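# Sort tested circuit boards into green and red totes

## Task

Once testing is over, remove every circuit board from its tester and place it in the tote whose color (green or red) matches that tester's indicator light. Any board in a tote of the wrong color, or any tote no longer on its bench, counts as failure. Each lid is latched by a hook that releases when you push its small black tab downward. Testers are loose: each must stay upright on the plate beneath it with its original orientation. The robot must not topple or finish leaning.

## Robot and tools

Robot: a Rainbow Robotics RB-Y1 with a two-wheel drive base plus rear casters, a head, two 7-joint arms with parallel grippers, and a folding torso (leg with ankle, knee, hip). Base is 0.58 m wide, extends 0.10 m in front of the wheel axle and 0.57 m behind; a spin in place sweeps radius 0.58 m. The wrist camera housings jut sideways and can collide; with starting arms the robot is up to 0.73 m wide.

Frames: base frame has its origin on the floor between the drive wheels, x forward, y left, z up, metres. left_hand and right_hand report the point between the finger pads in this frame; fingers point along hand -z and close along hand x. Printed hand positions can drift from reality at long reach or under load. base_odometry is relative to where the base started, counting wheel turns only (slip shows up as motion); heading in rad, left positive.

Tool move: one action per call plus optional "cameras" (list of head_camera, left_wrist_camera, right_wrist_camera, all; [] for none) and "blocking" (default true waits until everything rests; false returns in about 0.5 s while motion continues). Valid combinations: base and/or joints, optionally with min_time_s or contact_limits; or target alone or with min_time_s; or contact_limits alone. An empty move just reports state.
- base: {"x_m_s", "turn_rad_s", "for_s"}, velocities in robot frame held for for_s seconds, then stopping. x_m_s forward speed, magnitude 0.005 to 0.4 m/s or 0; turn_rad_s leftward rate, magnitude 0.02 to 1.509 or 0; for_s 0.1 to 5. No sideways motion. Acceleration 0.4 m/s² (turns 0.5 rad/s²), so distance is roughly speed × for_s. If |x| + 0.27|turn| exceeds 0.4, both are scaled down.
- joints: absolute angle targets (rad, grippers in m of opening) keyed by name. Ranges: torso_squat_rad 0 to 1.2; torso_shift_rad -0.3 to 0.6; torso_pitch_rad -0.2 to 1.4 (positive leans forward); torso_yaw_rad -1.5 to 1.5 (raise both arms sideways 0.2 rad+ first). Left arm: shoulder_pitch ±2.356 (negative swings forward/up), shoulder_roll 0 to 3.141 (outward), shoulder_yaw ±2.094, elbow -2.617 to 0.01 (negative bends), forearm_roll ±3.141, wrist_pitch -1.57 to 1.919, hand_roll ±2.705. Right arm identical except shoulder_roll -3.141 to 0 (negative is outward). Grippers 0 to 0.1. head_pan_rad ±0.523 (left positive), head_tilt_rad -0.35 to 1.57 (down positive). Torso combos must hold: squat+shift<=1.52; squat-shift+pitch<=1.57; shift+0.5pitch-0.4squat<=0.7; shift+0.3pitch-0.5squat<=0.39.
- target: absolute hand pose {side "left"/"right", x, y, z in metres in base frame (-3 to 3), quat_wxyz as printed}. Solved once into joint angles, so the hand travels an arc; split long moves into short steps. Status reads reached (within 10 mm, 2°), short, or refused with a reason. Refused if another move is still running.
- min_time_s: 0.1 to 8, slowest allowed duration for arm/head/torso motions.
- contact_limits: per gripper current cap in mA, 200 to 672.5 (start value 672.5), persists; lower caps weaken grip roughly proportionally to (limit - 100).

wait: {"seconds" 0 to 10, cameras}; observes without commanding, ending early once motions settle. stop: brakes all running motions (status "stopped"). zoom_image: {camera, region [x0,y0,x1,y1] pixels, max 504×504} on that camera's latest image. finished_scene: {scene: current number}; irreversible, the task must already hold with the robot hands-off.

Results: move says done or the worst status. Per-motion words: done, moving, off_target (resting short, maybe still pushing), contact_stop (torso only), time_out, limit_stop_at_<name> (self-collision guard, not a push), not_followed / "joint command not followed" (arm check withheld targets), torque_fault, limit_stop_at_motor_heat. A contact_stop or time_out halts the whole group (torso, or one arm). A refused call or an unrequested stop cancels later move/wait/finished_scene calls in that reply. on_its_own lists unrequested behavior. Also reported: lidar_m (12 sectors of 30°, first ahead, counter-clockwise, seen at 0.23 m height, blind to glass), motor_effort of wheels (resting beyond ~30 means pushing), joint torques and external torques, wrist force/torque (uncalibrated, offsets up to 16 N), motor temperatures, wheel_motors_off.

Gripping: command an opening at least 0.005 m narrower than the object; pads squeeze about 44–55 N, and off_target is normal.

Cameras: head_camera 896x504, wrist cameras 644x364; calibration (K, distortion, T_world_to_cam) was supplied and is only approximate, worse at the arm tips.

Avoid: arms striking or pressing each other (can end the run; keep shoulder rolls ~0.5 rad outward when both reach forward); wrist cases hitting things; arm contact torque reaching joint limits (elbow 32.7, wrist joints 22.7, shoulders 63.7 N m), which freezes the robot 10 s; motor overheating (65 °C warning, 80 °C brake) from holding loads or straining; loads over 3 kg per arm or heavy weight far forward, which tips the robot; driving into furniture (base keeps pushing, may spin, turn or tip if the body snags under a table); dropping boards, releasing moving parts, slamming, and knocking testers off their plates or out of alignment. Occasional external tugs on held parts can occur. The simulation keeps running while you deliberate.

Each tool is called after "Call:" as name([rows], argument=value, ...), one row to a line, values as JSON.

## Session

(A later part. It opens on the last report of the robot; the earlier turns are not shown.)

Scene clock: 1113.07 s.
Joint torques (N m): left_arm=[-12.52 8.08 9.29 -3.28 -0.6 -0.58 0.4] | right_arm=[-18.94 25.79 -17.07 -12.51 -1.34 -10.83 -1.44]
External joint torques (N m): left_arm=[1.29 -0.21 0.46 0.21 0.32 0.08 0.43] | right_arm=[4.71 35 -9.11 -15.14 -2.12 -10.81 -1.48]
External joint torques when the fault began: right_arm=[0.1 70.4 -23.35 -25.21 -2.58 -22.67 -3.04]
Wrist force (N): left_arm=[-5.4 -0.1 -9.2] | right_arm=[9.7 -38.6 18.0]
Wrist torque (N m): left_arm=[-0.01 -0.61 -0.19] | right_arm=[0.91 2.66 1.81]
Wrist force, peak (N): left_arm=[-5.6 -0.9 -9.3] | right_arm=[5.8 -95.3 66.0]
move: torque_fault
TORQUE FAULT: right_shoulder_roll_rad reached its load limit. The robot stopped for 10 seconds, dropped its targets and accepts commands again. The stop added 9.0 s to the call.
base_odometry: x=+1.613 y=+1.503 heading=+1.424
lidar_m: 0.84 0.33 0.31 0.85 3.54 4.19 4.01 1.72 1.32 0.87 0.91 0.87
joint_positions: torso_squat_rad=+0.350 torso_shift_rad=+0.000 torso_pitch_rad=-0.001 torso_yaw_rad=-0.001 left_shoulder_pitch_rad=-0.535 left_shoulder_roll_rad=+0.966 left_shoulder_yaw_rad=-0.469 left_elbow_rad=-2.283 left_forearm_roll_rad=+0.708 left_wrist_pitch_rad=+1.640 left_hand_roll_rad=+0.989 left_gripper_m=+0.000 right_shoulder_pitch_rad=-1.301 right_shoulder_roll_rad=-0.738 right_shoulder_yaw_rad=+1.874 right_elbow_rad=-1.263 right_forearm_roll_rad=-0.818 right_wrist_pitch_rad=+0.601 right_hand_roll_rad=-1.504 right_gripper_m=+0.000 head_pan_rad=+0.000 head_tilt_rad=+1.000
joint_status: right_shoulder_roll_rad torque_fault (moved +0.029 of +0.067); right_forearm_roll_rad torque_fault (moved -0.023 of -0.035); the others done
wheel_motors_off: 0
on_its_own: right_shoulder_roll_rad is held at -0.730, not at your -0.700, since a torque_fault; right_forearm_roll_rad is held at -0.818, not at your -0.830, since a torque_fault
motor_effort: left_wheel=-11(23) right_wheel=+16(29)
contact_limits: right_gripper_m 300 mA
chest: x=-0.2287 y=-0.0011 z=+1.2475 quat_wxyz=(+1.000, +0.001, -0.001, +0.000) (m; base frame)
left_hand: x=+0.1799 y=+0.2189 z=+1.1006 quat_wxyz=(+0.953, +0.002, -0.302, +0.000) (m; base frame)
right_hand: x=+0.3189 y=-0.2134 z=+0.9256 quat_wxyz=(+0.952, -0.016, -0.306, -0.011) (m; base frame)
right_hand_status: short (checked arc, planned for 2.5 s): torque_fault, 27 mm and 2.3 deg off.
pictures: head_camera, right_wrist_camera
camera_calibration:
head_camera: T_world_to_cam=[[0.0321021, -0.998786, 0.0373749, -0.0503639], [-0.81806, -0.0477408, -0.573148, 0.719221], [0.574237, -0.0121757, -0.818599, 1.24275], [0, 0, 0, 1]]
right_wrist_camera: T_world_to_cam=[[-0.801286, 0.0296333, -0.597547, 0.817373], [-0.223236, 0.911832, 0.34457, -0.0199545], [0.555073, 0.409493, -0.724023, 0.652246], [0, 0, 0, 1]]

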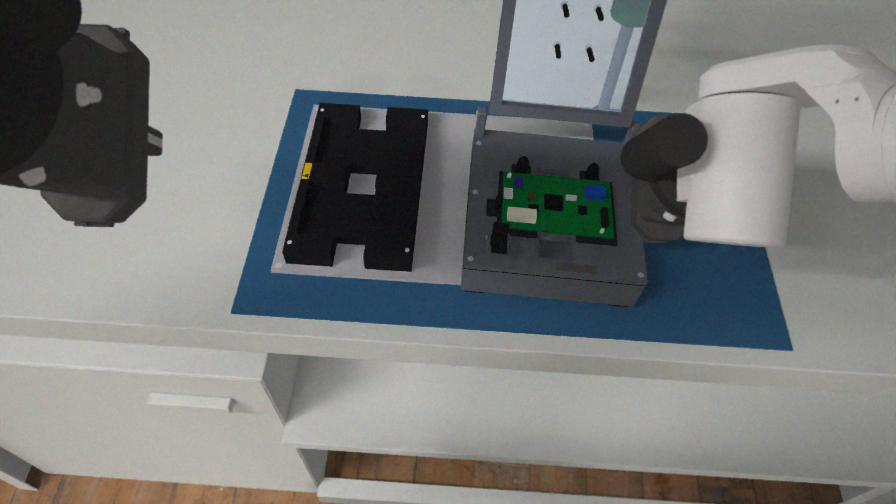

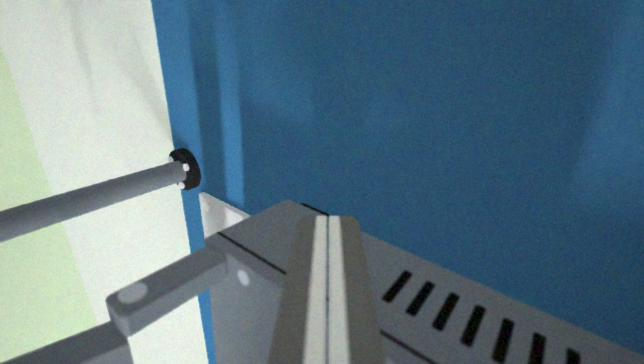

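Call:
move(target={"side":"right","x":0.30,"y":-0.26,"z":0.95,"quat_wxyz":[0.954,0,-0.301,0]}, min_time_s=2, cameras=[])

Call:
move(target={"side":"right","x":0.30,"y":-0.28,"z":1.02,"quat_wxyz":[0.954,0,-0.301,0]}, min_time_s=2, cameras=["head_camera","right_wrist_camera"])

Call:
zoom_image(camera="right_wrist_camera", region=[0, 164, 300, 364])

Call:
zoom_image(camera="head_camera", region=[440, 80, 720, 320])

Scene clock: 1140.53 s.
Joint torques (N m): left_arm=[-12.81 8.26 9.4 -3.18 -0.64 -0.61 0.47] | right_arm=[-21.93 -10.86 -6.96 1.69 0.15 -0.51 0.38]
External joint torques (N m): left_arm=[0.99 -0.02 0.58 0.32 0.28 0.05 0.5] | right_arm=[0.43 -1.27 1.6 -0.82 -0.55 -0.37 0.35]
Motor temperatures (°C): left_arm=[29 32 30 33 38 34 41] | right_arm=[36 35 29 34 45 42 36]
Wrist force (N): left_arm=[-5.2 0.0 -9.0] | right_arm=[-1.5 10.6 -11.5]
Wrist torque (N m): left_arm=[0.01 -0.58 -0.21] | right_arm=[-0.05 0.63 0.48]
Wrist force, peak (N): left_arm=[-5.4 -0.4 -9.4] | right_arm=[9.8 -39.0 18.2]
move: done
base_odometry: x=+1.613 y=+1.503 heading=+1.424
lidar_m: 0.84 0.33 0.31 0.85 3.55 4.19 4.00 1.72 1.31 0.87 0.91 0.88
joint_positions: torso_squat_rad=+0.350 torso_shift_rad=+0.000 torso_pitch_rad=+0.000 torso_yaw_rad=+0.000 left_shoulder_pitch_rad=-0.535 left_shoulder_roll_rad=+0.966 left_shoulder_yaw_rad=-0.469 left_elbow_rad=-2.283 left_forearm_roll_rad=+0.708 left_wrist_pitch_rad=+1.640 left_hand_roll_rad=+0.989 left_gripper_m=+0.000 right_shoulder_pitch_rad=-1.327 right_shoulder_roll_rad=-0.944 right_shoulder_yaw_rad=+1.896 right_elbow_rad=-1.436 right_forearm_roll_rad=-0.823 right_wrist_pitch_rad=+0.530 right_hand_roll_rad=-1.452 right_gripper_m=+0.000 head_pan_rad=+0.000 head_tilt_rad=+1.000
joint_status: all done
wheel_motors_off: 0
motor_effort: left_wheel=-8(13) right_wheel=+8(15)
contact_limits: right_gripper_m 300 mA
chest: x=-0.2281 y=-0.0008 z=+1.2475 quat_wxyz=(+1.000, +0.000, +0.000, +0.000) (m; base frame)
left_hand: x=+0.1801 y=+0.2196 z=+1.1002 quat_wxyz=(+0.953, +0.002, -0.301, +0.000) (m; base frame)
right_hand: x=+0.3011 y=-0.2588 z=+0.9490 quat_wxyz=(+0.954, +0.000, -0.300, +0.000) (m; base frame)
right_hand_status: reached (checked arc, planned for 2.0 s): 2 mm and 0.1 deg off.
pictures: none

Scene clock: 1142.87 s.
Joint torques (N m): left_arm=[-12.59 8.02 9.39 -3.39 -0.57 -0.61 0.25] | right_arm=[-21.08 -9.85 -8.17 2.19 0.24 -0.04 0.37]
External joint torques (N m): left_arm=[1.21 -0.26 0.56 0.11 0.35 0.06 0.29] | right_arm=[0.52 -1.23 1.21 -0.83 -0.5 0.3 0.34]
Wrist force (N): left_arm=[-5.2 -0.1 -8.9] | right_arm=[-1.2 10.3 -11.8]
Wrist torque (N m): left_arm=[0.02 -0.58 -0.19] | right_arm=[-0.04 0.67 0.50]
Wrist force, peak (N): left_arm=[-5.2 0.0 -9.3] | right_arm=[-1.7 10.7 -12.1]
move: done
base_odometry: x=+1.613 y=+1.503 heading=+1.424
lidar_m: 0.85 0.34 0.31 0.85 3.55 4.19 4.00 1.73 1.32 0.87 0.90 0.87
joint_positions: torso_squat_rad=+0.350 torso_shift_rad=+0.000 torso_pitch_rad=+0.000 torso_yaw_rad=+0.000 left_shoulder_pitch_rad=-0.535 left_shoulder_roll_rad=+0.966 left_shoulder_yaw_rad=-0.469 left_elbow_rad=-2.283 left_forearm_roll_rad=+0.708 left_wrist_pitch_rad=+1.640 left_hand_roll_rad=+0.989 left_gripper_m=+0.000 right_shoulder_pitch_rad=-1.476 right_shoulder_roll_rad=-1.118 right_shoulder_yaw_rad=+1.902 right_elbow_rad=-1.588 right_forearm_roll_rad=-1.021 right_wrist_pitch_rad=+0.572 right_hand_roll_rad=-1.276 right_gripper_m=+0.000 head_pan_rad=+0.000 head_tilt_rad=+1.000
joint_status: all done
wheel_motors_off: 0
motor_effort: left_wheel=-9(10) right_wheel=+9(10)
contact_limits: right_gripper_m 300 mA
chest: x=-0.2281 y=-0.0008 z=+1.2475 quat_wxyz=(+1.000, +0.000, +0.000, +0.000) (m; base frame)
left_hand: x=+0.1801 y=+0.2196 z=+1.1002 quat_wxyz=(+0.953, +0.002, -0.301, +0.000) (m; base frame)
right_hand: x=+0.3001 y=-0.2797 z=+1.0200 quat_wxyz=(+0.954, +0.000, -0.301, +0.000) (m; base frame)
right_hand_status: reached (checked arc, planned for 2.0 s): 0 mm and 0.0 deg off.
pictures: head_camera, right_wrist_camera
camera_calibration:
head_camera: T_world_to_cam=[[0.032984, -0.998753, 0.0374898, -0.0500347], [-0.818609, -0.0485169, -0.572299, 0.718545], [0.573404, -0.0118128, -0.819188, 1.24298], [0, 0, 0, 1]]
right_wrist_camera: T_world_to_cam=[[-0.808605, 0.020268, -0.588003, 0.850596], [-0.246526, 0.89577, 0.369893, -0.0195262], [0.534212, 0.444055, -0.719328, 0.769331], [0, 0, 0, 1]]

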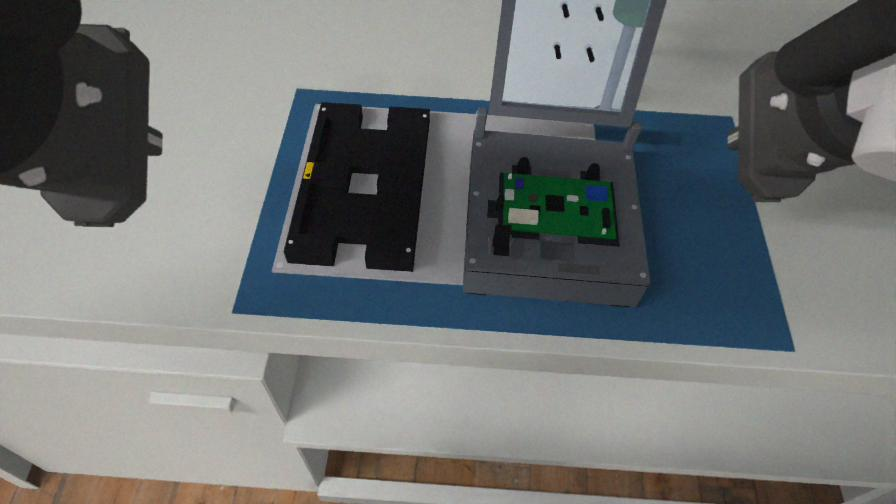

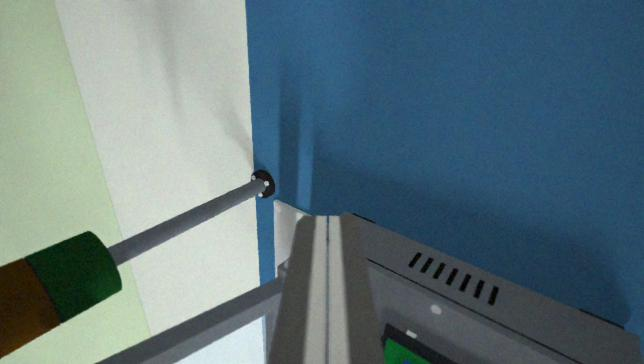

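Scaled by 1.680 from the camera's 644x364 image, which has a finer 1265x715 frame.

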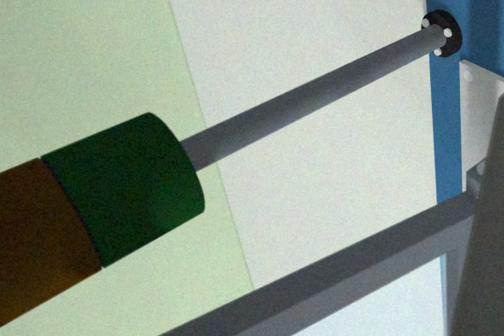

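Scaled by 1.800 from the camera's 896x504 image, which has a finer 1280x720 frame.

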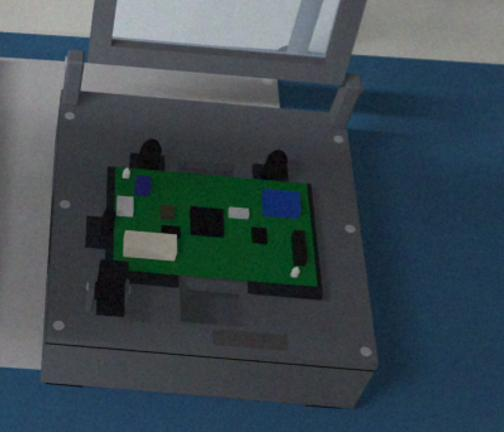

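Call:
move(target={"side":"right","x":0.265,"y":-0.26,"z":0.94,"quat_wxyz":[0.954,0,-0.301,0]}, min_time_s=2.5, cameras=[])

Call:
move(target={"side":"right","x":0.265,"y":-0.222,"z":0.936,"quat_wxyz":[0.954,0,-0.301,0]}, min_time_s=2, cameras=["head_camera","right_wrist_camera"])

Call:
move(target={"side":"right","x":0.265,"y":-0.209,"z":0.936,"quat_wxyz":[0.954,0,-0.301,0]}, min_time_s=2, cameras=["head_camera","right_wrist_camera"])

Scene clock: 1168.00 s.
Joint torques (N m): left_arm=[-12.5 8.08 9.35 -3.3 -0.62 -0.6 0.31] | right_arm=[-17.6 -7.02 -9.88 1.02 0.71 0.32 -0.29]
External joint torques (N m): left_arm=[1.3 -0.2 0.53 0.2 0.3 0.07 0.34] | right_arm=[3.13 2.41 -1.07 -0.39 -0.06 0.27 -0.32]
Wrist force (N): left_arm=[-5.3 0.0 -9.0] | right_arm=[-1.4 10.9 -11.5]
Wrist torque (N m): left_arm=[0.00 -0.59 -0.19] | right_arm=[-0.10 0.64 0.49]
Wrist force, peak (N): left_arm=[-5.3 -0.3 -9.3] | right_arm=[-1.6 11.0 -12.1]
move: done
base_odometry: x=+1.613 y=+1.503 heading=+1.424
lidar_m: 0.84 0.34 0.31 0.85 3.55 4.18 4.00 1.72 1.32 0.87 0.91 0.87
joint_positions: torso_squat_rad=+0.350 torso_shift_rad=+0.000 torso_pitch_rad=+0.000 torso_yaw_rad=+0.000 left_shoulder_pitch_rad=-0.535 left_shoulder_roll_rad=+0.966 left_shoulder_yaw_rad=-0.469 left_elbow_rad=-2.283 left_forearm_roll_rad=+0.708 left_wrist_pitch_rad=+1.640 left_hand_roll_rad=+0.989 left_gripper_m=+0.000 right_shoulder_pitch_rad=-1.281 right_shoulder_roll_rad=-1.019 right_shoulder_yaw_rad=+1.880 right_elbow_rad=-1.609 right_forearm_roll_rad=-0.630 right_wrist_pitch_rad=+0.605 right_hand_roll_rad=-1.612 right_gripper_m=+0.000 head_pan_rad=+0.000 head_tilt_rad=+1.000
joint_status: all done
wheel_motors_off: 0
motor_effort: left_wheel=-9(11) right_wheel=+8(10)
contact_limits: right_gripper_m 300 mA
chest: x=-0.2281 y=-0.0008 z=+1.2475 quat_wxyz=(+1.000, +0.000, +0.000, +0.000) (m; base frame)
left_hand: x=+0.1801 y=+0.2196 z=+1.1002 quat_wxyz=(+0.953, +0.002, -0.301, +0.000) (m; base frame)
right_hand: x=+0.2654 y=-0.2602 z=+0.9406 quat_wxyz=(+0.954, +0.000, -0.300, +0.000) (m; base frame)
right_hand_status: reached (checked arc, planned for 2.5 s): 1 mm and 0.1 deg off.
pictures: none

Scene clock: 1170.33 s.
Joint torques (N m): left_arm=[-12.63 8 9.11 -3.37 -0.62 -0.56 0.38] | right_arm=[-20.9 -6.5 -9.8 0.49 0.85 0.33 -0.35]
External joint torques (N m): left_arm=[1.17 -0.29 0.29 0.13 0.3 0.1 0.42] | right_arm=[0.26 2.49 -0.87 -0.56 -0.01 0.21 -0.38]
Wrist force (N): left_arm=[-5.1 -0.4 -9.1] | right_arm=[-1.6 11.0 -11.8]
Wrist torque (N m): left_arm=[0.05 -0.58 -0.20] | right_arm=[-0.10 0.62 0.50]
Wrist force, peak (N): left_arm=[-5.6 -0.1 -9.4] | right_arm=[-1.4 11.0 -12.0]
move: done
base_odometry: x=+1.613 y=+1.503 heading=+1.424
lidar_m: 0.84 0.34 0.31 0.84 3.54 4.18 4.00 1.72 1.31 0.87 0.91 0.88
joint_positions: torso_squat_rad=+0.350 torso_shift_rad=+0.000 torso_pitch_rad=+0.000 torso_yaw_rad=+0.000 left_shoulder_pitch_rad=-0.535 left_shoulder_roll_rad=+0.966 left_shoulder_yaw_rad=-0.469 left_elbow_rad=-2.283 left_forearm_roll_rad=+0.708 left_wrist_pitch_rad=+1.640 left_hand_roll_rad=+0.989 left_gripper_m=+0.000 right_shoulder_pitch_rad=-1.283 right_shoulder_roll_rad=-0.931 right_shoulder_yaw_rad=+1.855 right_elbow_rad=-1.610 right_forearm_roll_rad=-0.618 right_wrist_pitch_rad=+0.691 right_hand_roll_rad=-1.662 right_gripper_m=+0.000 head_pan_rad=+0.000 head_tilt_rad=+1.000
joint_status: all done
wheel_motors_off: 0
motor_effort: left_wheel=-8(10) right_wheel=+8(10)
contact_limits: right_gripper_m 300 mA
chest: x=-0.2281 y=-0.0008 z=+1.2475 quat_wxyz=(+1.000, +0.000, +0.000, +0.000) (m; base frame)
left_hand: x=+0.1801 y=+0.2196 z=+1.1002 quat_wxyz=(+0.953, +0.002, -0.301, +0.000) (m; base frame)
right_hand: x=+0.2650 y=-0.2225 z=+0.9361 quat_wxyz=(+0.954, +0.000, -0.301, +0.000) (m; base frame)
right_hand_status: reached (checked arc, planned for 2.0 s): 0 mm and 0.0 deg off.
pictures: head_camera, right_wrist_camera
camera_calibration:
head_camera: T_world_to_cam=[[0.0329843, -0.998753, 0.0374896, -0.0500344], [-0.818609, -0.048517, -0.572298, 0.718544], [0.573403, -0.0118125, -0.819188, 1.24298], [0, 0, 0, 1]]
right_wrist_camera: T_world_to_cam=[[-0.808882, 0.0205622, -0.587612, 0.771408], [-0.245621, 0.896193, 0.369471, -0.0481861], [0.534211, 0.443188, -0.719863, 0.702564], [0, 0, 0, 1]]

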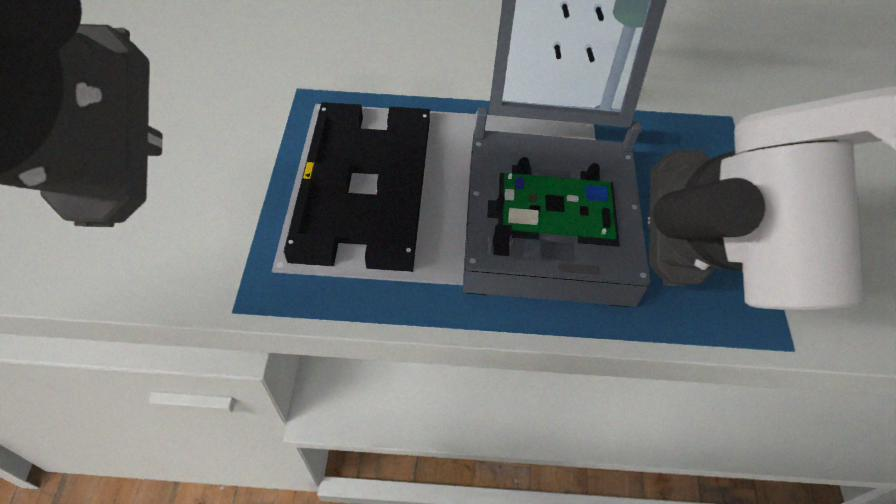

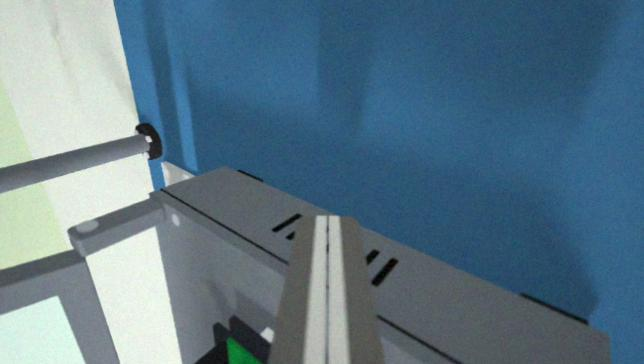

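Scene clock: 1172.67 s.
Joint torques (N m): left_arm=[-12.58 8.15 9.3 -3.24 -0.55 -0.56 0.34] | right_arm=[-23.83 5.27 -15.52 -3.45 0.85 -4.49 -0.52]
External joint torques (N m): left_arm=[1.22 -0.14 0.47 0.26 0.37 0.11 0.37] | right_arm=[-2.55 14.11 -6.56 -4.44 -0.03 -4.62 -0.55]
Wrist force (N): left_arm=[-5.2 0.1 -9.2] | right_arm=[-3.8 -9.1 -4.4]
Wrist torque (N m): left_arm=[-0.01 -0.58 -0.19] | right_arm=[-0.30 0.71 0.66]
Wrist force, peak (N): left_arm=[-5.4 -0.2 -9.5] | right_arm=[-1.4 10.9 -11.9]
move: done
base_odometry: x=+1.613 y=+1.503 heading=+1.424
lidar_m: 0.84 0.33 0.31 0.85 3.54 4.19 4.00 1.72 1.32 0.87 0.91 0.88
joint_positions: torso_squat_rad=+0.350 torso_shift_rad=+0.000 torso_pitch_rad=+0.000 torso_yaw_rad=+0.000 left_shoulder_pitch_rad=-0.535 left_shoulder_roll_rad=+0.966 left_shoulder_yaw_rad=-0.469 left_elbow_rad=-2.283 left_forearm_roll_rad=+0.708 left_wrist_pitch_rad=+1.640 left_hand_roll_rad=+0.989 left_gripper_m=+0.000 right_shoulder_pitch_rad=-1.288 right_shoulder_roll_rad=-0.905 right_shoulder_yaw_rad=+1.849 right_elbow_rad=-1.609 right_forearm_roll_rad=-0.622 right_wrist_pitch_rad=+0.719 right_hand_roll_rad=-1.673 right_gripper_m=+0.000 head_pan_rad=+0.000 head_tilt_rad=+1.000
joint_status: all done
wheel_motors_off: 0
motor_effort: left_wheel=-8(10) right_wheel=+8(10)
contact_limits: right_gripper_m 300 mA
chest: x=-0.2281 y=-0.0009 z=+1.2475 quat_wxyz=(+1.000, +0.001, +0.000, +0.000) (m; base frame)
left_hand: x=+0.1802 y=+0.2194 z=+1.1002 quat_wxyz=(+0.953, +0.002, -0.301, +0.000) (m; base frame)
right_hand: x=+0.2648 y=-0.2125 z=+0.9360 quat_wxyz=(+0.954, -0.002, -0.301, -0.002) (m; base frame)
right_hand_status: reached (checked arc, planned for 2.0 s): 4 mm and 0.3 deg off.
pictures: head_camera, right_wrist_camera
camera_calibration:
head_camera: T_world_to_cam=[[0.032735, -0.998764, 0.0373985, -0.0500657], [-0.81861, -0.0482606, -0.572318, 0.718549], [0.573416, -0.01188, -0.819179, 1.24298], [0, 0, 0, 1]]
right_wrist_camera: T_world_to_cam=[[-0.808836, 0.0220252, -0.587622, 0.771311], [-0.242052, 0.898242, 0.366842, -0.0551419], [0.535906, 0.438949, -0.721199, 0.698078], [0, 0, 0, 1]]

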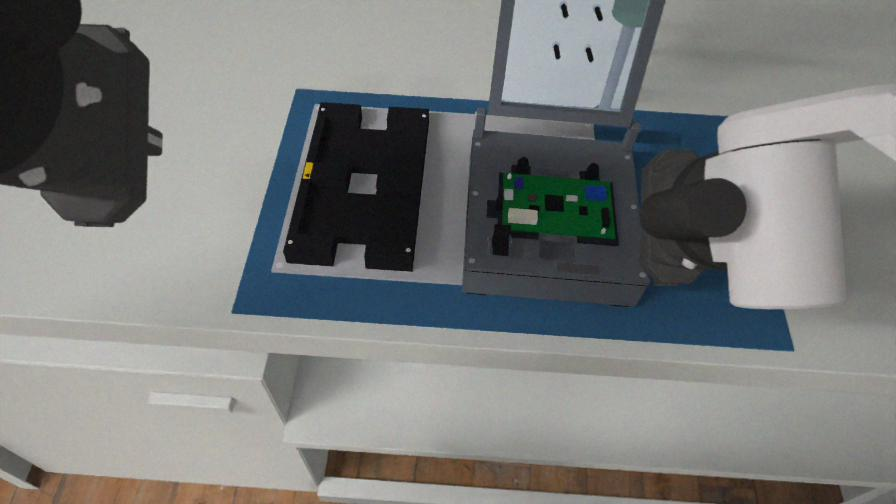

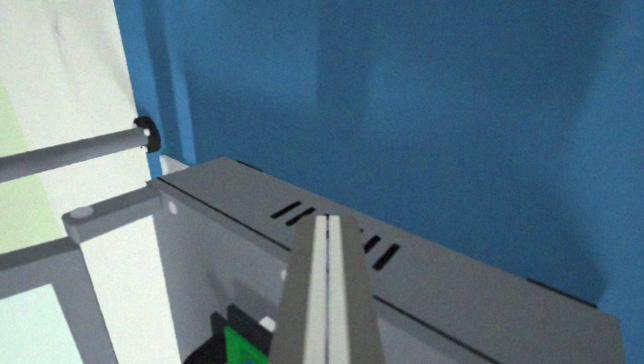

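Call:
move(target={"side":"right","x":0.265,"y":-0.205,"z":0.936,"quat_wxyz":[0.954,0,-0.301,0]}, min_time_s=1.5)

Call:
move(target={"side":"right","x":0.265,"y":-0.204,"z":0.948,"quat_wxyz":[0.954,0,-0.301,0]}, min_time_s=1.5)

Scene clock: 1216.53 s.
Joint torques (N m): left_arm=[-12.69 8 9.47 -3.26 -0.64 -0.54 0.32] | right_arm=[-25.7 14.3 -19.81 -6.61 1.31 -8.08 -0.59]
External joint torques (N m): left_arm=[1.11 -0.29 0.64 0.23 0.29 0.12 0.35] | right_arm=[-4.36 23.1 -10.85 -7.59 0.42 -8.22 -0.63]
Wrist force (N): left_arm=[-5.3 -0.3 -8.8] | right_arm=[-5.5 -23.8 4.4]
Wrist torque (N m): left_arm=[0.02 -0.58 -0.19] | right_arm=[-0.46 0.80 0.78]
Wrist force, peak (N): left_arm=[-5.5 -0.1 -9.2] | right_arm=[-5.2 -24.1 4.3]
move: done
base_odometry: x=+1.613 y=+1.503 heading=+1.424
lidar_m: 0.84 0.33 0.31 0.85 3.55 4.18 4.01 1.72 1.31 0.87 0.90 0.88
joint_positions: torso_squat_rad=+0.350 torso_shift_rad=+0.000 torso_pitch_rad=+0.000 torso_yaw_rad=-0.001 left_shoulder_pitch_rad=-0.535 left_shoulder_roll_rad=+0.966 left_shoulder_yaw_rad=-0.469 left_elbow_rad=-2.283 left_forearm_roll_rad=+0.708 left_wrist_pitch_rad=+1.640 left_hand_roll_rad=+0.989 left_gripper_m=+0.000 right_shoulder_pitch_rad=-1.289 right_shoulder_roll_rad=-0.897 right_shoulder_yaw_rad=+1.847 right_elbow_rad=-1.606 right_forearm_roll_rad=-0.624 right_wrist_pitch_rad=+0.728 right_hand_roll_rad=-1.676 right_gripper_m=+0.000 head_pan_rad=+0.000 head_tilt_rad=+1.000
joint_status: all done
wheel_motors_off: 0
motor_effort: left_wheel=-9(10) right_wheel=+8(10)
contact_limits: right_gripper_m 300 mA
chest: x=-0.2282 y=-0.0010 z=+1.2475 quat_wxyz=(+1.000, +0.001, +0.000, +0.000) (m; base frame)
left_hand: x=+0.1801 y=+0.2191 z=+1.1003 quat_wxyz=(+0.953, +0.002, -0.302, +0.000) (m; base frame)
right_hand: x=+0.2651 y=-0.2106 z=+0.9358 quat_wxyz=(+0.954, -0.004, -0.301, -0.003) (m; base frame)
right_hand_status: reached (checked arc, planned for 1.5 s): 6 mm and 0.6 deg off.
pictures: head_camera, left_wrist_camera, right_wrist_camera
camera_calibration:
head_camera: T_world_to_cam=[[0.0324488, -0.998778, 0.0372647, -0.050094], [-0.818555, -0.0479509, -0.572424, 0.718595], [0.573511, -0.0119288, -0.819111, 1.24298], [0, 0, 0, 1]]
left_wrist_camera: T_world_to_cam=[[0.825161, 0.0137081, 0.564731, -0.774329], [-0.264378, -0.874092, 0.407515, -0.174937], [0.499213, -0.485568, -0.717642, 0.875117], [0, 0, 0, 1]]
right_wrist_camera: T_world_to_cam=[[-0.808495, 0.0233992, -0.588037, 0.77201], [-0.238823, 0.900187, 0.364179, -0.0546816], [0.537865, 0.434874, -0.722209, 0.696504], [0, 0, 0, 1]]

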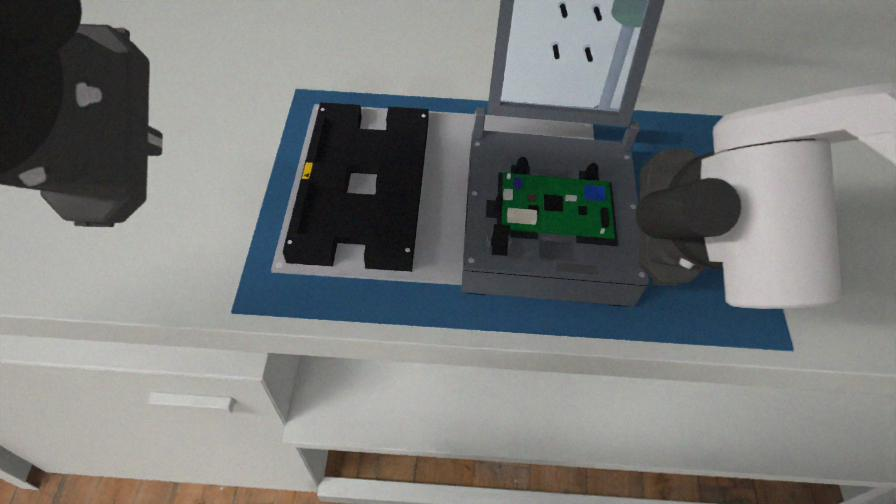

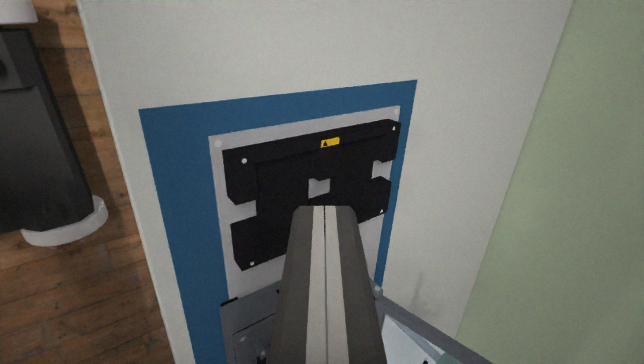

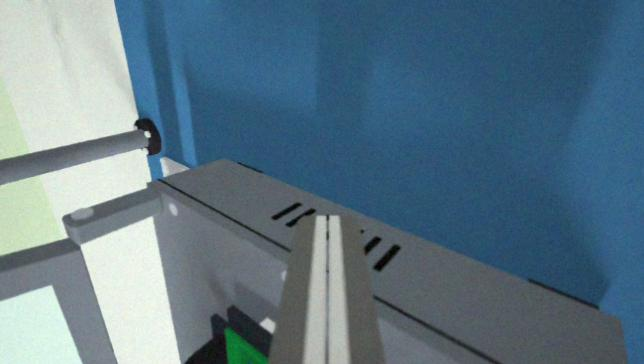

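Scene clock: 1218.37 s.
Joint torques (N m): left_arm=[-12.56 8.37 9.42 -3.33 -0.55 -0.55 0.27] | right_arm=[-27.94 7.28 -21.05 -8.96 1.11 -7.68 0.09]
External joint torques (N m): left_arm=[1.24 0.08 0.6 0.17 0.37 0.12 0.3] | right_arm=[-6.6 16.01 -11.95 -9.99 0.21 -7.8 0.05]
Wrist force (N): left_arm=[-5.1 -0.2 -8.8] | right_arm=[-4.9 -19.7 -14.2]
Wrist torque (N m): left_arm=[0.03 -0.57 -0.19] | right_arm=[-0.85 0.65 0.74]
Wrist force, peak (N): left_arm=[-5.6 -0.3 -9.3] | right_arm=[-4.9 -23.7 -15.1]
move: done
base_odometry: x=+1.613 y=+1.503 heading=+1.424
lidar_m: 0.85 0.33 0.32 0.85 3.55 4.19 4.00 1.72 1.31 0.87 0.91 0.87
joint_positions: torso_squat_rad=+0.350 torso_shift_rad=+0.000 torso_pitch_rad=+0.000 torso_yaw_rad=-0.001 left_shoulder_pitch_rad=-0.535 left_shoulder_roll_rad=+0.966 left_shoulder_yaw_rad=-0.469 left_elbow_rad=-2.283 left_forearm_roll_rad=+0.708 left_wrist_pitch_rad=+1.640 left_hand_roll_rad=+0.989 left_gripper_m=+0.000 right_shoulder_pitch_rad=-1.314 right_shoulder_roll_rad=-0.913 right_shoulder_yaw_rad=+1.845 right_elbow_rad=-1.635 right_forearm_roll_rad=-0.651 right_wrist_pitch_rad=+0.742 right_hand_roll_rad=-1.663 right_gripper_m=+0.000 head_pan_rad=+0.000 head_tilt_rad=+1.000
joint_status: all done
wheel_motors_off: 0
motor_effort: left_wheel=-9(10) right_wheel=+9(11)
contact_limits: right_gripper_m 300 mA
chest: x=-0.2281 y=-0.0010 z=+1.2475 quat_wxyz=(+1.000, +0.001, +0.000, +0.000) (m; base frame)
left_hand: x=+0.1802 y=+0.2191 z=+1.1002 quat_wxyz=(+0.953, +0.002, -0.301, +0.000) (m; base frame)
right_hand: x=+0.2654 y=-0.2086 z=+0.9464 quat_wxyz=(+0.954, -0.004, -0.301, -0.002) (m; base frame)
right_hand_status: reached (checked arc, planned for 1.5 s): 5 mm and 0.5 deg off.
pictures: head_camera, left_wrist_camera, right_wrist_camera
camera_calibration:
head_camera: T_world_to_cam=[[0.0324713, -0.99878, 0.0372015, -0.0500683], [-0.818674, -0.0479306, -0.572255, 0.718476], [0.57334, -0.011874, -0.819231, 1.24301], [0, 0, 0, 1]]
left_wrist_camera: T_world_to_cam=[[0.825279, 0.0136887, 0.564559, -0.774209], [-0.264279, -0.874118, 0.407521, -0.174931], [0.49907, -0.48552, -0.717774, 0.875152], [0, 0, 0, 1]]
right_wrist_camera: T_world_to_cam=[[-0.809014, 0.0223147, -0.587365, 0.777738], [-0.239827, 0.899786, 0.364512, -0.0603933], [0.536637, 0.435761, -0.722588, 0.704078], [0, 0, 0, 1]]

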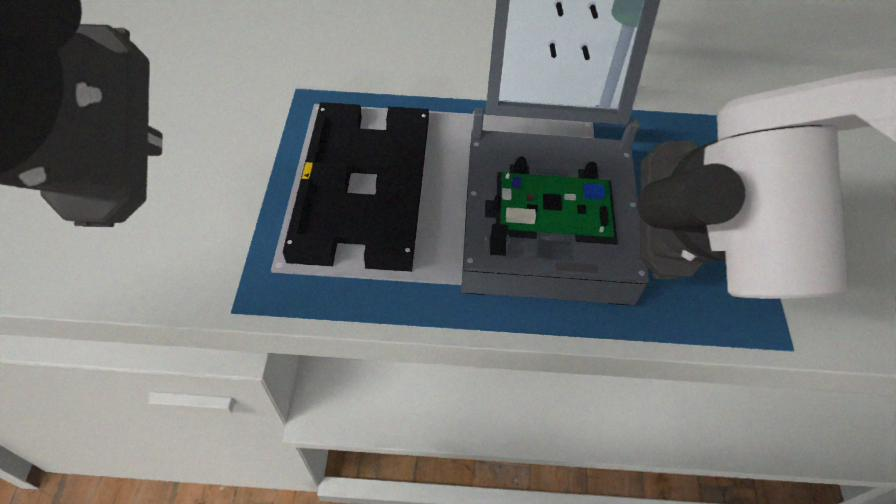

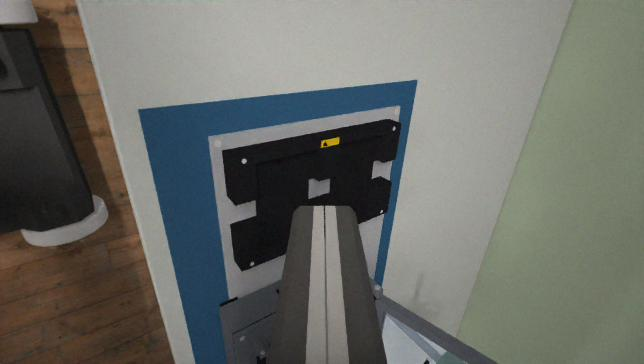

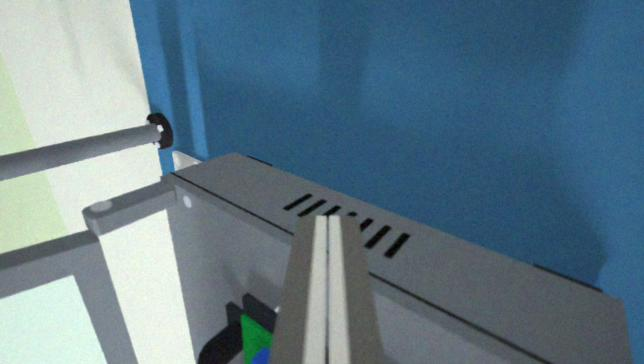

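Call:
move(target={"side":"right","x":0.265,"y":-0.200,"z":0.950,"quat_wxyz":[0.954,0,-0.301,0]}, min_time_s=1.5, cameras=["head_camera"])

Call:
move(target={"side":"right","x":0.265,"y":-0.197,"z":0.954,"quat_wxyz":[0.954,0,-0.301,0]}, min_time_s=1.5, cameras=["head_camera"])

Scene clock: 1226.27 s.
Joint torques (N m): left_arm=[-12.74 8.22 9.4 -3.27 -0.65 -0.59 0.43] | right_arm=[-29.67 16.41 -24.36 -12.31 1.27 -10.06 -0.65]
External joint torques (N m): left_arm=[1.06 -0.07 0.57 0.22 0.28 0.07 0.46] | right_arm=[-8.3 25.1 -15.23 -13.35 0.35 -10.19 -0.68]
Wrist force (N): left_arm=[-5.4 -0.3 -9.3] | right_arm=[-4.9 -28.9 -17.3]
Wrist torque (N m): left_arm=[0.02 -0.61 -0.19] | right_arm=[-1.20 0.68 0.81]
Wrist force, peak (N): left_arm=[-5.5 -0.2 -9.3] | right_arm=[-5.0 -29.1 -17.4]
move: done
base_odometry: x=+1.613 y=+1.503 heading=+1.424
lidar_m: 0.84 0.33 0.30 0.85 3.54 4.19 4.00 1.73 1.32 0.87 0.91 0.88
joint_positions: torso_squat_rad=+0.350 torso_shift_rad=+0.000 torso_pitch_rad=+0.000 torso_yaw_rad=-0.001 left_shoulder_pitch_rad=-0.535 left_shoulder_roll_rad=+0.966 left_shoulder_yaw_rad=-0.469 left_elbow_rad=-2.283 left_forearm_roll_rad=+0.708 left_wrist_pitch_rad=+1.640 left_hand_roll_rad=+0.989 left_gripper_m=+0.000 right_shoulder_pitch_rad=-1.321 right_shoulder_roll_rad=-0.911 right_shoulder_yaw_rad=+1.843 right_elbow_rad=-1.641 right_forearm_roll_rad=-0.657 right_wrist_pitch_rad=+0.754 right_hand_roll_rad=-1.664 right_gripper_m=+0.000 head_pan_rad=+0.000 head_tilt_rad=+1.000
joint_status: all done
wheel_motors_off: 0
motor_effort: left_wheel=-10(10) right_wheel=+8(11)
contact_limits: right_gripper_m 300 mA
chest: x=-0.2281 y=-0.0011 z=+1.2475 quat_wxyz=(+1.000, +0.001, +0.000, +0.000) (m; base frame)
left_hand: x=+0.1803 y=+0.2190 z=+1.1002 quat_wxyz=(+0.954, +0.002, -0.301, +0.000) (m; base frame)
right_hand: x=+0.2653 y=-0.2067 z=+0.9490 quat_wxyz=(+0.954, -0.005, -0.301, -0.004) (m; base frame)
right_hand_status: reached (checked arc, planned for 1.5 s): 7 mm and 0.7 deg off.
pictures: head_camera
camera_calibration:
head_camera: T_world_to_cam=[[0.0324467, -0.998783, 0.0371337, -0.0500526], [-0.818709, -0.0478709, -0.57221, 0.718443], [0.573291, -0.0118353, -0.819266, 1.24301], [0, 0, 0, 1]]

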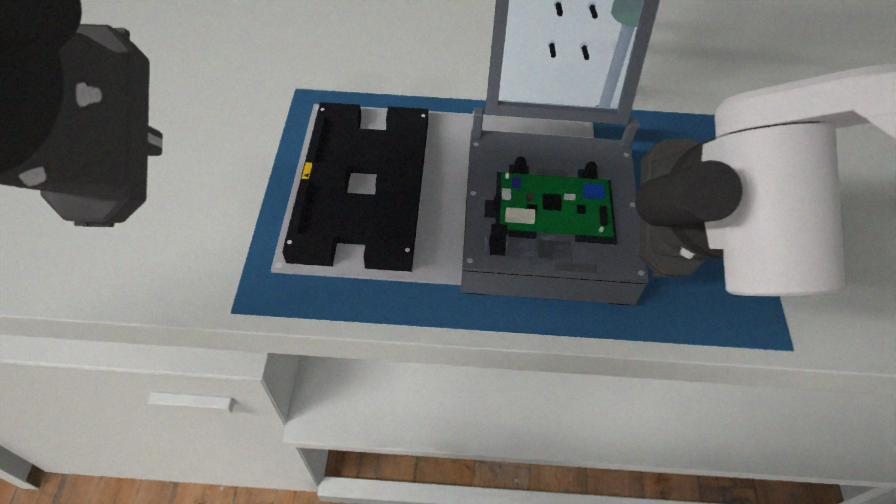

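Scene clock: 1228.10 s.
Joint torques (N m): left_arm=[-12.98 7.87 8.86 -3.03 -0.59 -0.59 0.37] | right_arm=[-21.04 -6.12 -10.39 0.55 0.26 0.36 0.4]
External joint torques (N m): left_arm=[0.81 -0.41 0.04 0.47 0.33 0.07 0.4] | right_arm=[0.36 2.48 -1.16 -0.46 -0.66 0.25 0.36]
Wrist force (N): left_arm=[-5.4 -0.1 -9.0] | right_arm=[-1.6 10.7 -11.5]
Wrist torque (N m): left_arm=[0.01 -0.63 -0.18] | right_arm=[-0.06 0.60 0.48]
Wrist force, peak (N): left_arm=[-5.8 0.1 -9.5] | right_arm=[-4.9 -31.4 -18.8]
move: done
base_odometry: x=+1.613 y=+1.503 heading=+1.424
lidar_m: 0.85 0.34 0.31 0.84 3.54 4.18 4.00 1.73 1.31 0.88 0.91 0.87
joint_positions: torso_squat_rad=+0.350 torso_shift_rad=+0.000 torso_pitch_rad=+0.000 torso_yaw_rad=+0.000 left_shoulder_pitch_rad=-0.535 left_shoulder_roll_rad=+0.966 left_shoulder_yaw_rad=-0.469 left_elbow_rad=-2.283 left_forearm_roll_rad=+0.708 left_wrist_pitch_rad=+1.640 left_hand_roll_rad=+0.989 left_gripper_m=+0.000 right_shoulder_pitch_rad=-1.334 right_shoulder_roll_rad=-0.906 right_shoulder_yaw_rad=+1.837 right_elbow_rad=-1.654 right_forearm_roll_rad=-0.667 right_wrist_pitch_rad=+0.761 right_hand_roll_rad=-1.663 right_gripper_m=+0.000 head_pan_rad=+0.000 head_tilt_rad=+1.000
joint_status: all done
wheel_motors_off: 0
motor_effort: left_wheel=-6(10) right_wheel=+6(11)
contact_limits: right_gripper_m 300 mA
chest: x=-0.2280 y=-0.0007 z=+1.2475 quat_wxyz=(+1.000, +0.000, +0.000, +0.000) (m; base frame)
left_hand: x=+0.1801 y=+0.2196 z=+1.1001 quat_wxyz=(+0.954, +0.002, -0.301, +0.000) (m; base frame)
right_hand: x=+0.2652 y=-0.1970 z=+0.9540 quat_wxyz=(+0.954, +0.000, -0.301, +0.000) (m; base frame)
right_hand_status: reached (checked arc, planned for 1.5 s): 0 mm and 0.0 deg off.
pictures: head_camera
camera_calibration:
head_camera: T_world_to_cam=[[0.0329929, -0.998753, 0.0374819, -0.0499993], [-0.818691, -0.048518, -0.572181, 0.718439], [0.573286, -0.0118082, -0.81927, 1.24302], [0, 0, 0, 1]]

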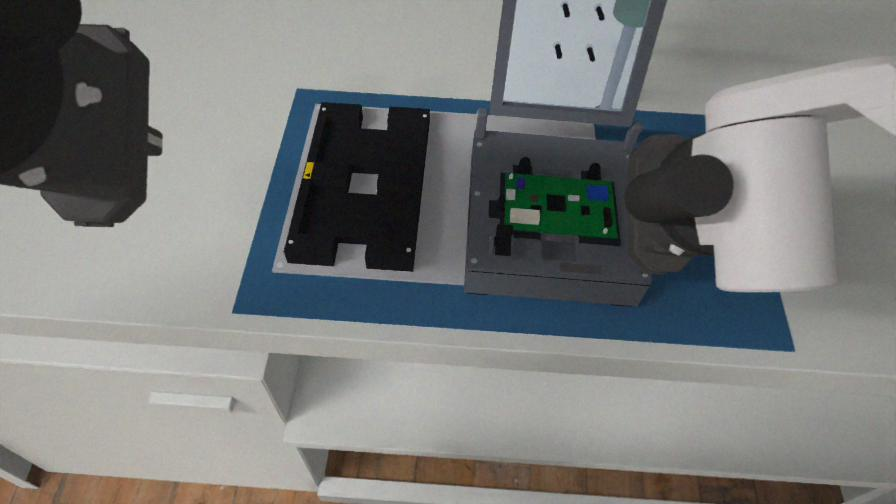

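Call:
move(target={"side":"right","x":0.24,"y":-0.27,"z":1.02,"quat_wxyz":[0.954,0,-0.301,0]}, min_time_s=2, cameras=["head_camera","right_wrist_camera"])

Call:
zoom_image(camera="head_camera", region=[440, 60, 700, 320])

Scene clock: 1248.83 s.
Joint torques (N m): left_arm=[-13.1 7.88 8.99 -3.03 -0.61 -0.64 0.4] | right_arm=[-18.46 -9.16 -8.45 0.82 0.32 -0.33 0.33]
External joint torques (N m): left_arm=[0.7 -0.4 0.17 0.47 0.31 0.02 0.43] | right_arm=[0.31 -1.17 1.2 -0.59 -0.57 -0.27 0.3]
Motor temperatures (°C): left_arm=[29 31 30 33 38 34 41] | right_arm=[37 34 29 32 45 37 36]
Wrist force (N): left_arm=[-5.3 -0.2 -9.1] | right_arm=[-1.7 10.6 -11.6]
Wrist torque (N m): left_arm=[0.03 -0.61 -0.19] | right_arm=[-0.04 0.62 0.49]
Wrist force, peak (N): left_arm=[-5.4 0.1 -9.3] | right_arm=[-1.5 11.1 -11.9]
move: done
base_odometry: x=+1.613 y=+1.503 heading=+1.424
lidar_m: 0.84 0.34 0.31 0.85 3.55 4.18 3.99 1.72 1.31 0.87 0.91 0.87
joint_positions: torso_squat_rad=+0.350 torso_shift_rad=+0.000 torso_pitch_rad=+0.000 torso_yaw_rad=+0.000 left_shoulder_pitch_rad=-0.535 left_shoulder_roll_rad=+0.966 left_shoulder_yaw_rad=-0.469 left_elbow_rad=-2.283 left_forearm_roll_rad=+0.708 left_wrist_pitch_rad=+1.640 left_hand_roll_rad=+0.989 left_gripper_m=+0.000 right_shoulder_pitch_rad=-1.437 right_shoulder_roll_rad=-1.249 right_shoulder_yaw_rad=+1.866 right_elbow_rad=-1.904 right_forearm_roll_rad=-0.764 right_wrist_pitch_rad=+0.712 right_hand_roll_rad=-1.516 right_gripper_m=+0.000 head_pan_rad=+0.000 head_tilt_rad=+1.000
joint_status: all done
wheel_motors_off: 0
motor_effort: left_wheel=-6(7) right_wheel=+4(7)
contact_limits: right_gripper_m 300 mA
chest: x=-0.2280 y=-0.0007 z=+1.2475 quat_wxyz=(+1.000, +0.000, +0.000, +0.000) (m; base frame)
left_hand: x=+0.1801 y=+0.2196 z=+1.1001 quat_wxyz=(+0.954, +0.002, -0.301, +0.000) (m; base frame)
right_hand: x=+0.2403 y=-0.2696 z=+1.0198 quat_wxyz=(+0.954, +0.000, -0.301, +0.000) (m; base frame)
right_hand_status: reached (checked arc, planned for 2.0 s): 1 mm and 0.1 deg off.
pictures: head_camera, right_wrist_camera
camera_calibration:
head_camera: T_world_to_cam=[[0.0329969, -0.998752, 0.0374817, -0.0499983], [-0.818691, -0.0485211, -0.572181, 0.718439], [0.573286, -0.0118057, -0.81927, 1.24302], [0, 0, 0, 1]]
right_wrist_camera: T_world_to_cam=[[-0.808315, 0.0205021, -0.588393, 0.80223], [-0.246512, 0.895786, 0.369864, -0.0432016], [0.534657, 0.444013, -0.719023, 0.796207], [0, 0, 0, 1]]

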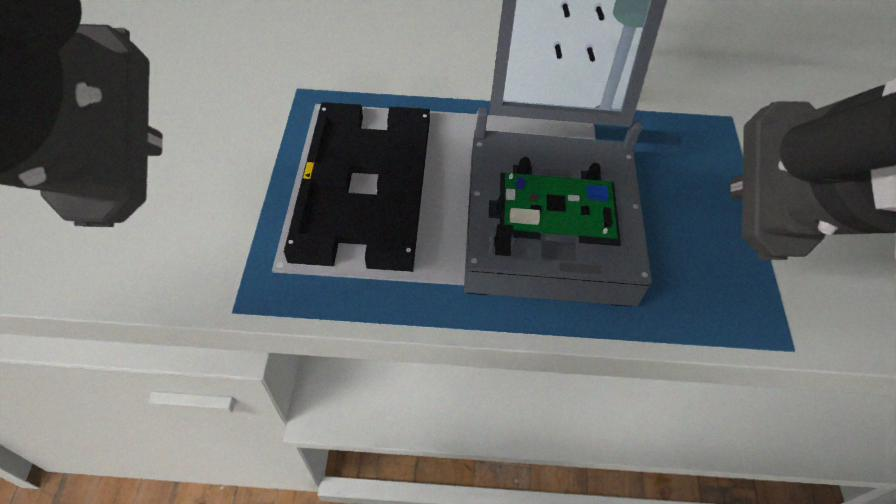

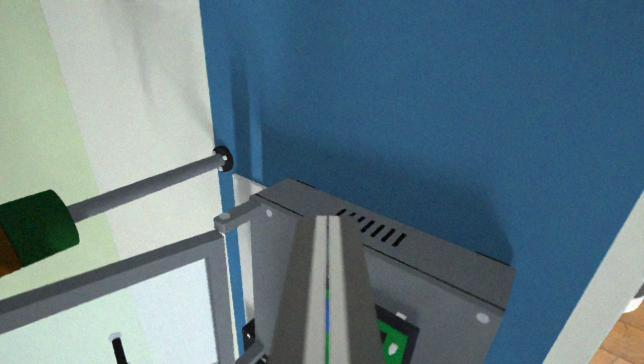

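Scaled by 1.938 from the camera's 896x504 image, which has a finer 1280x720 frame.

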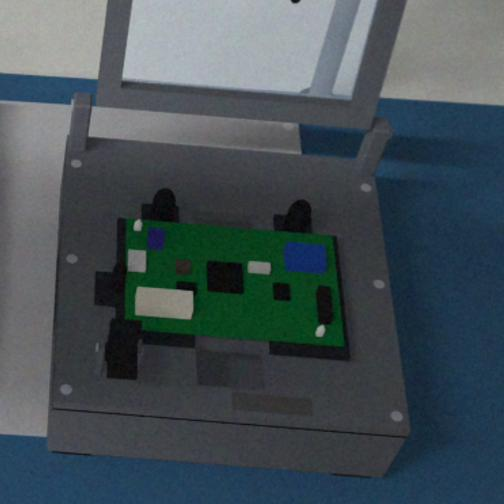

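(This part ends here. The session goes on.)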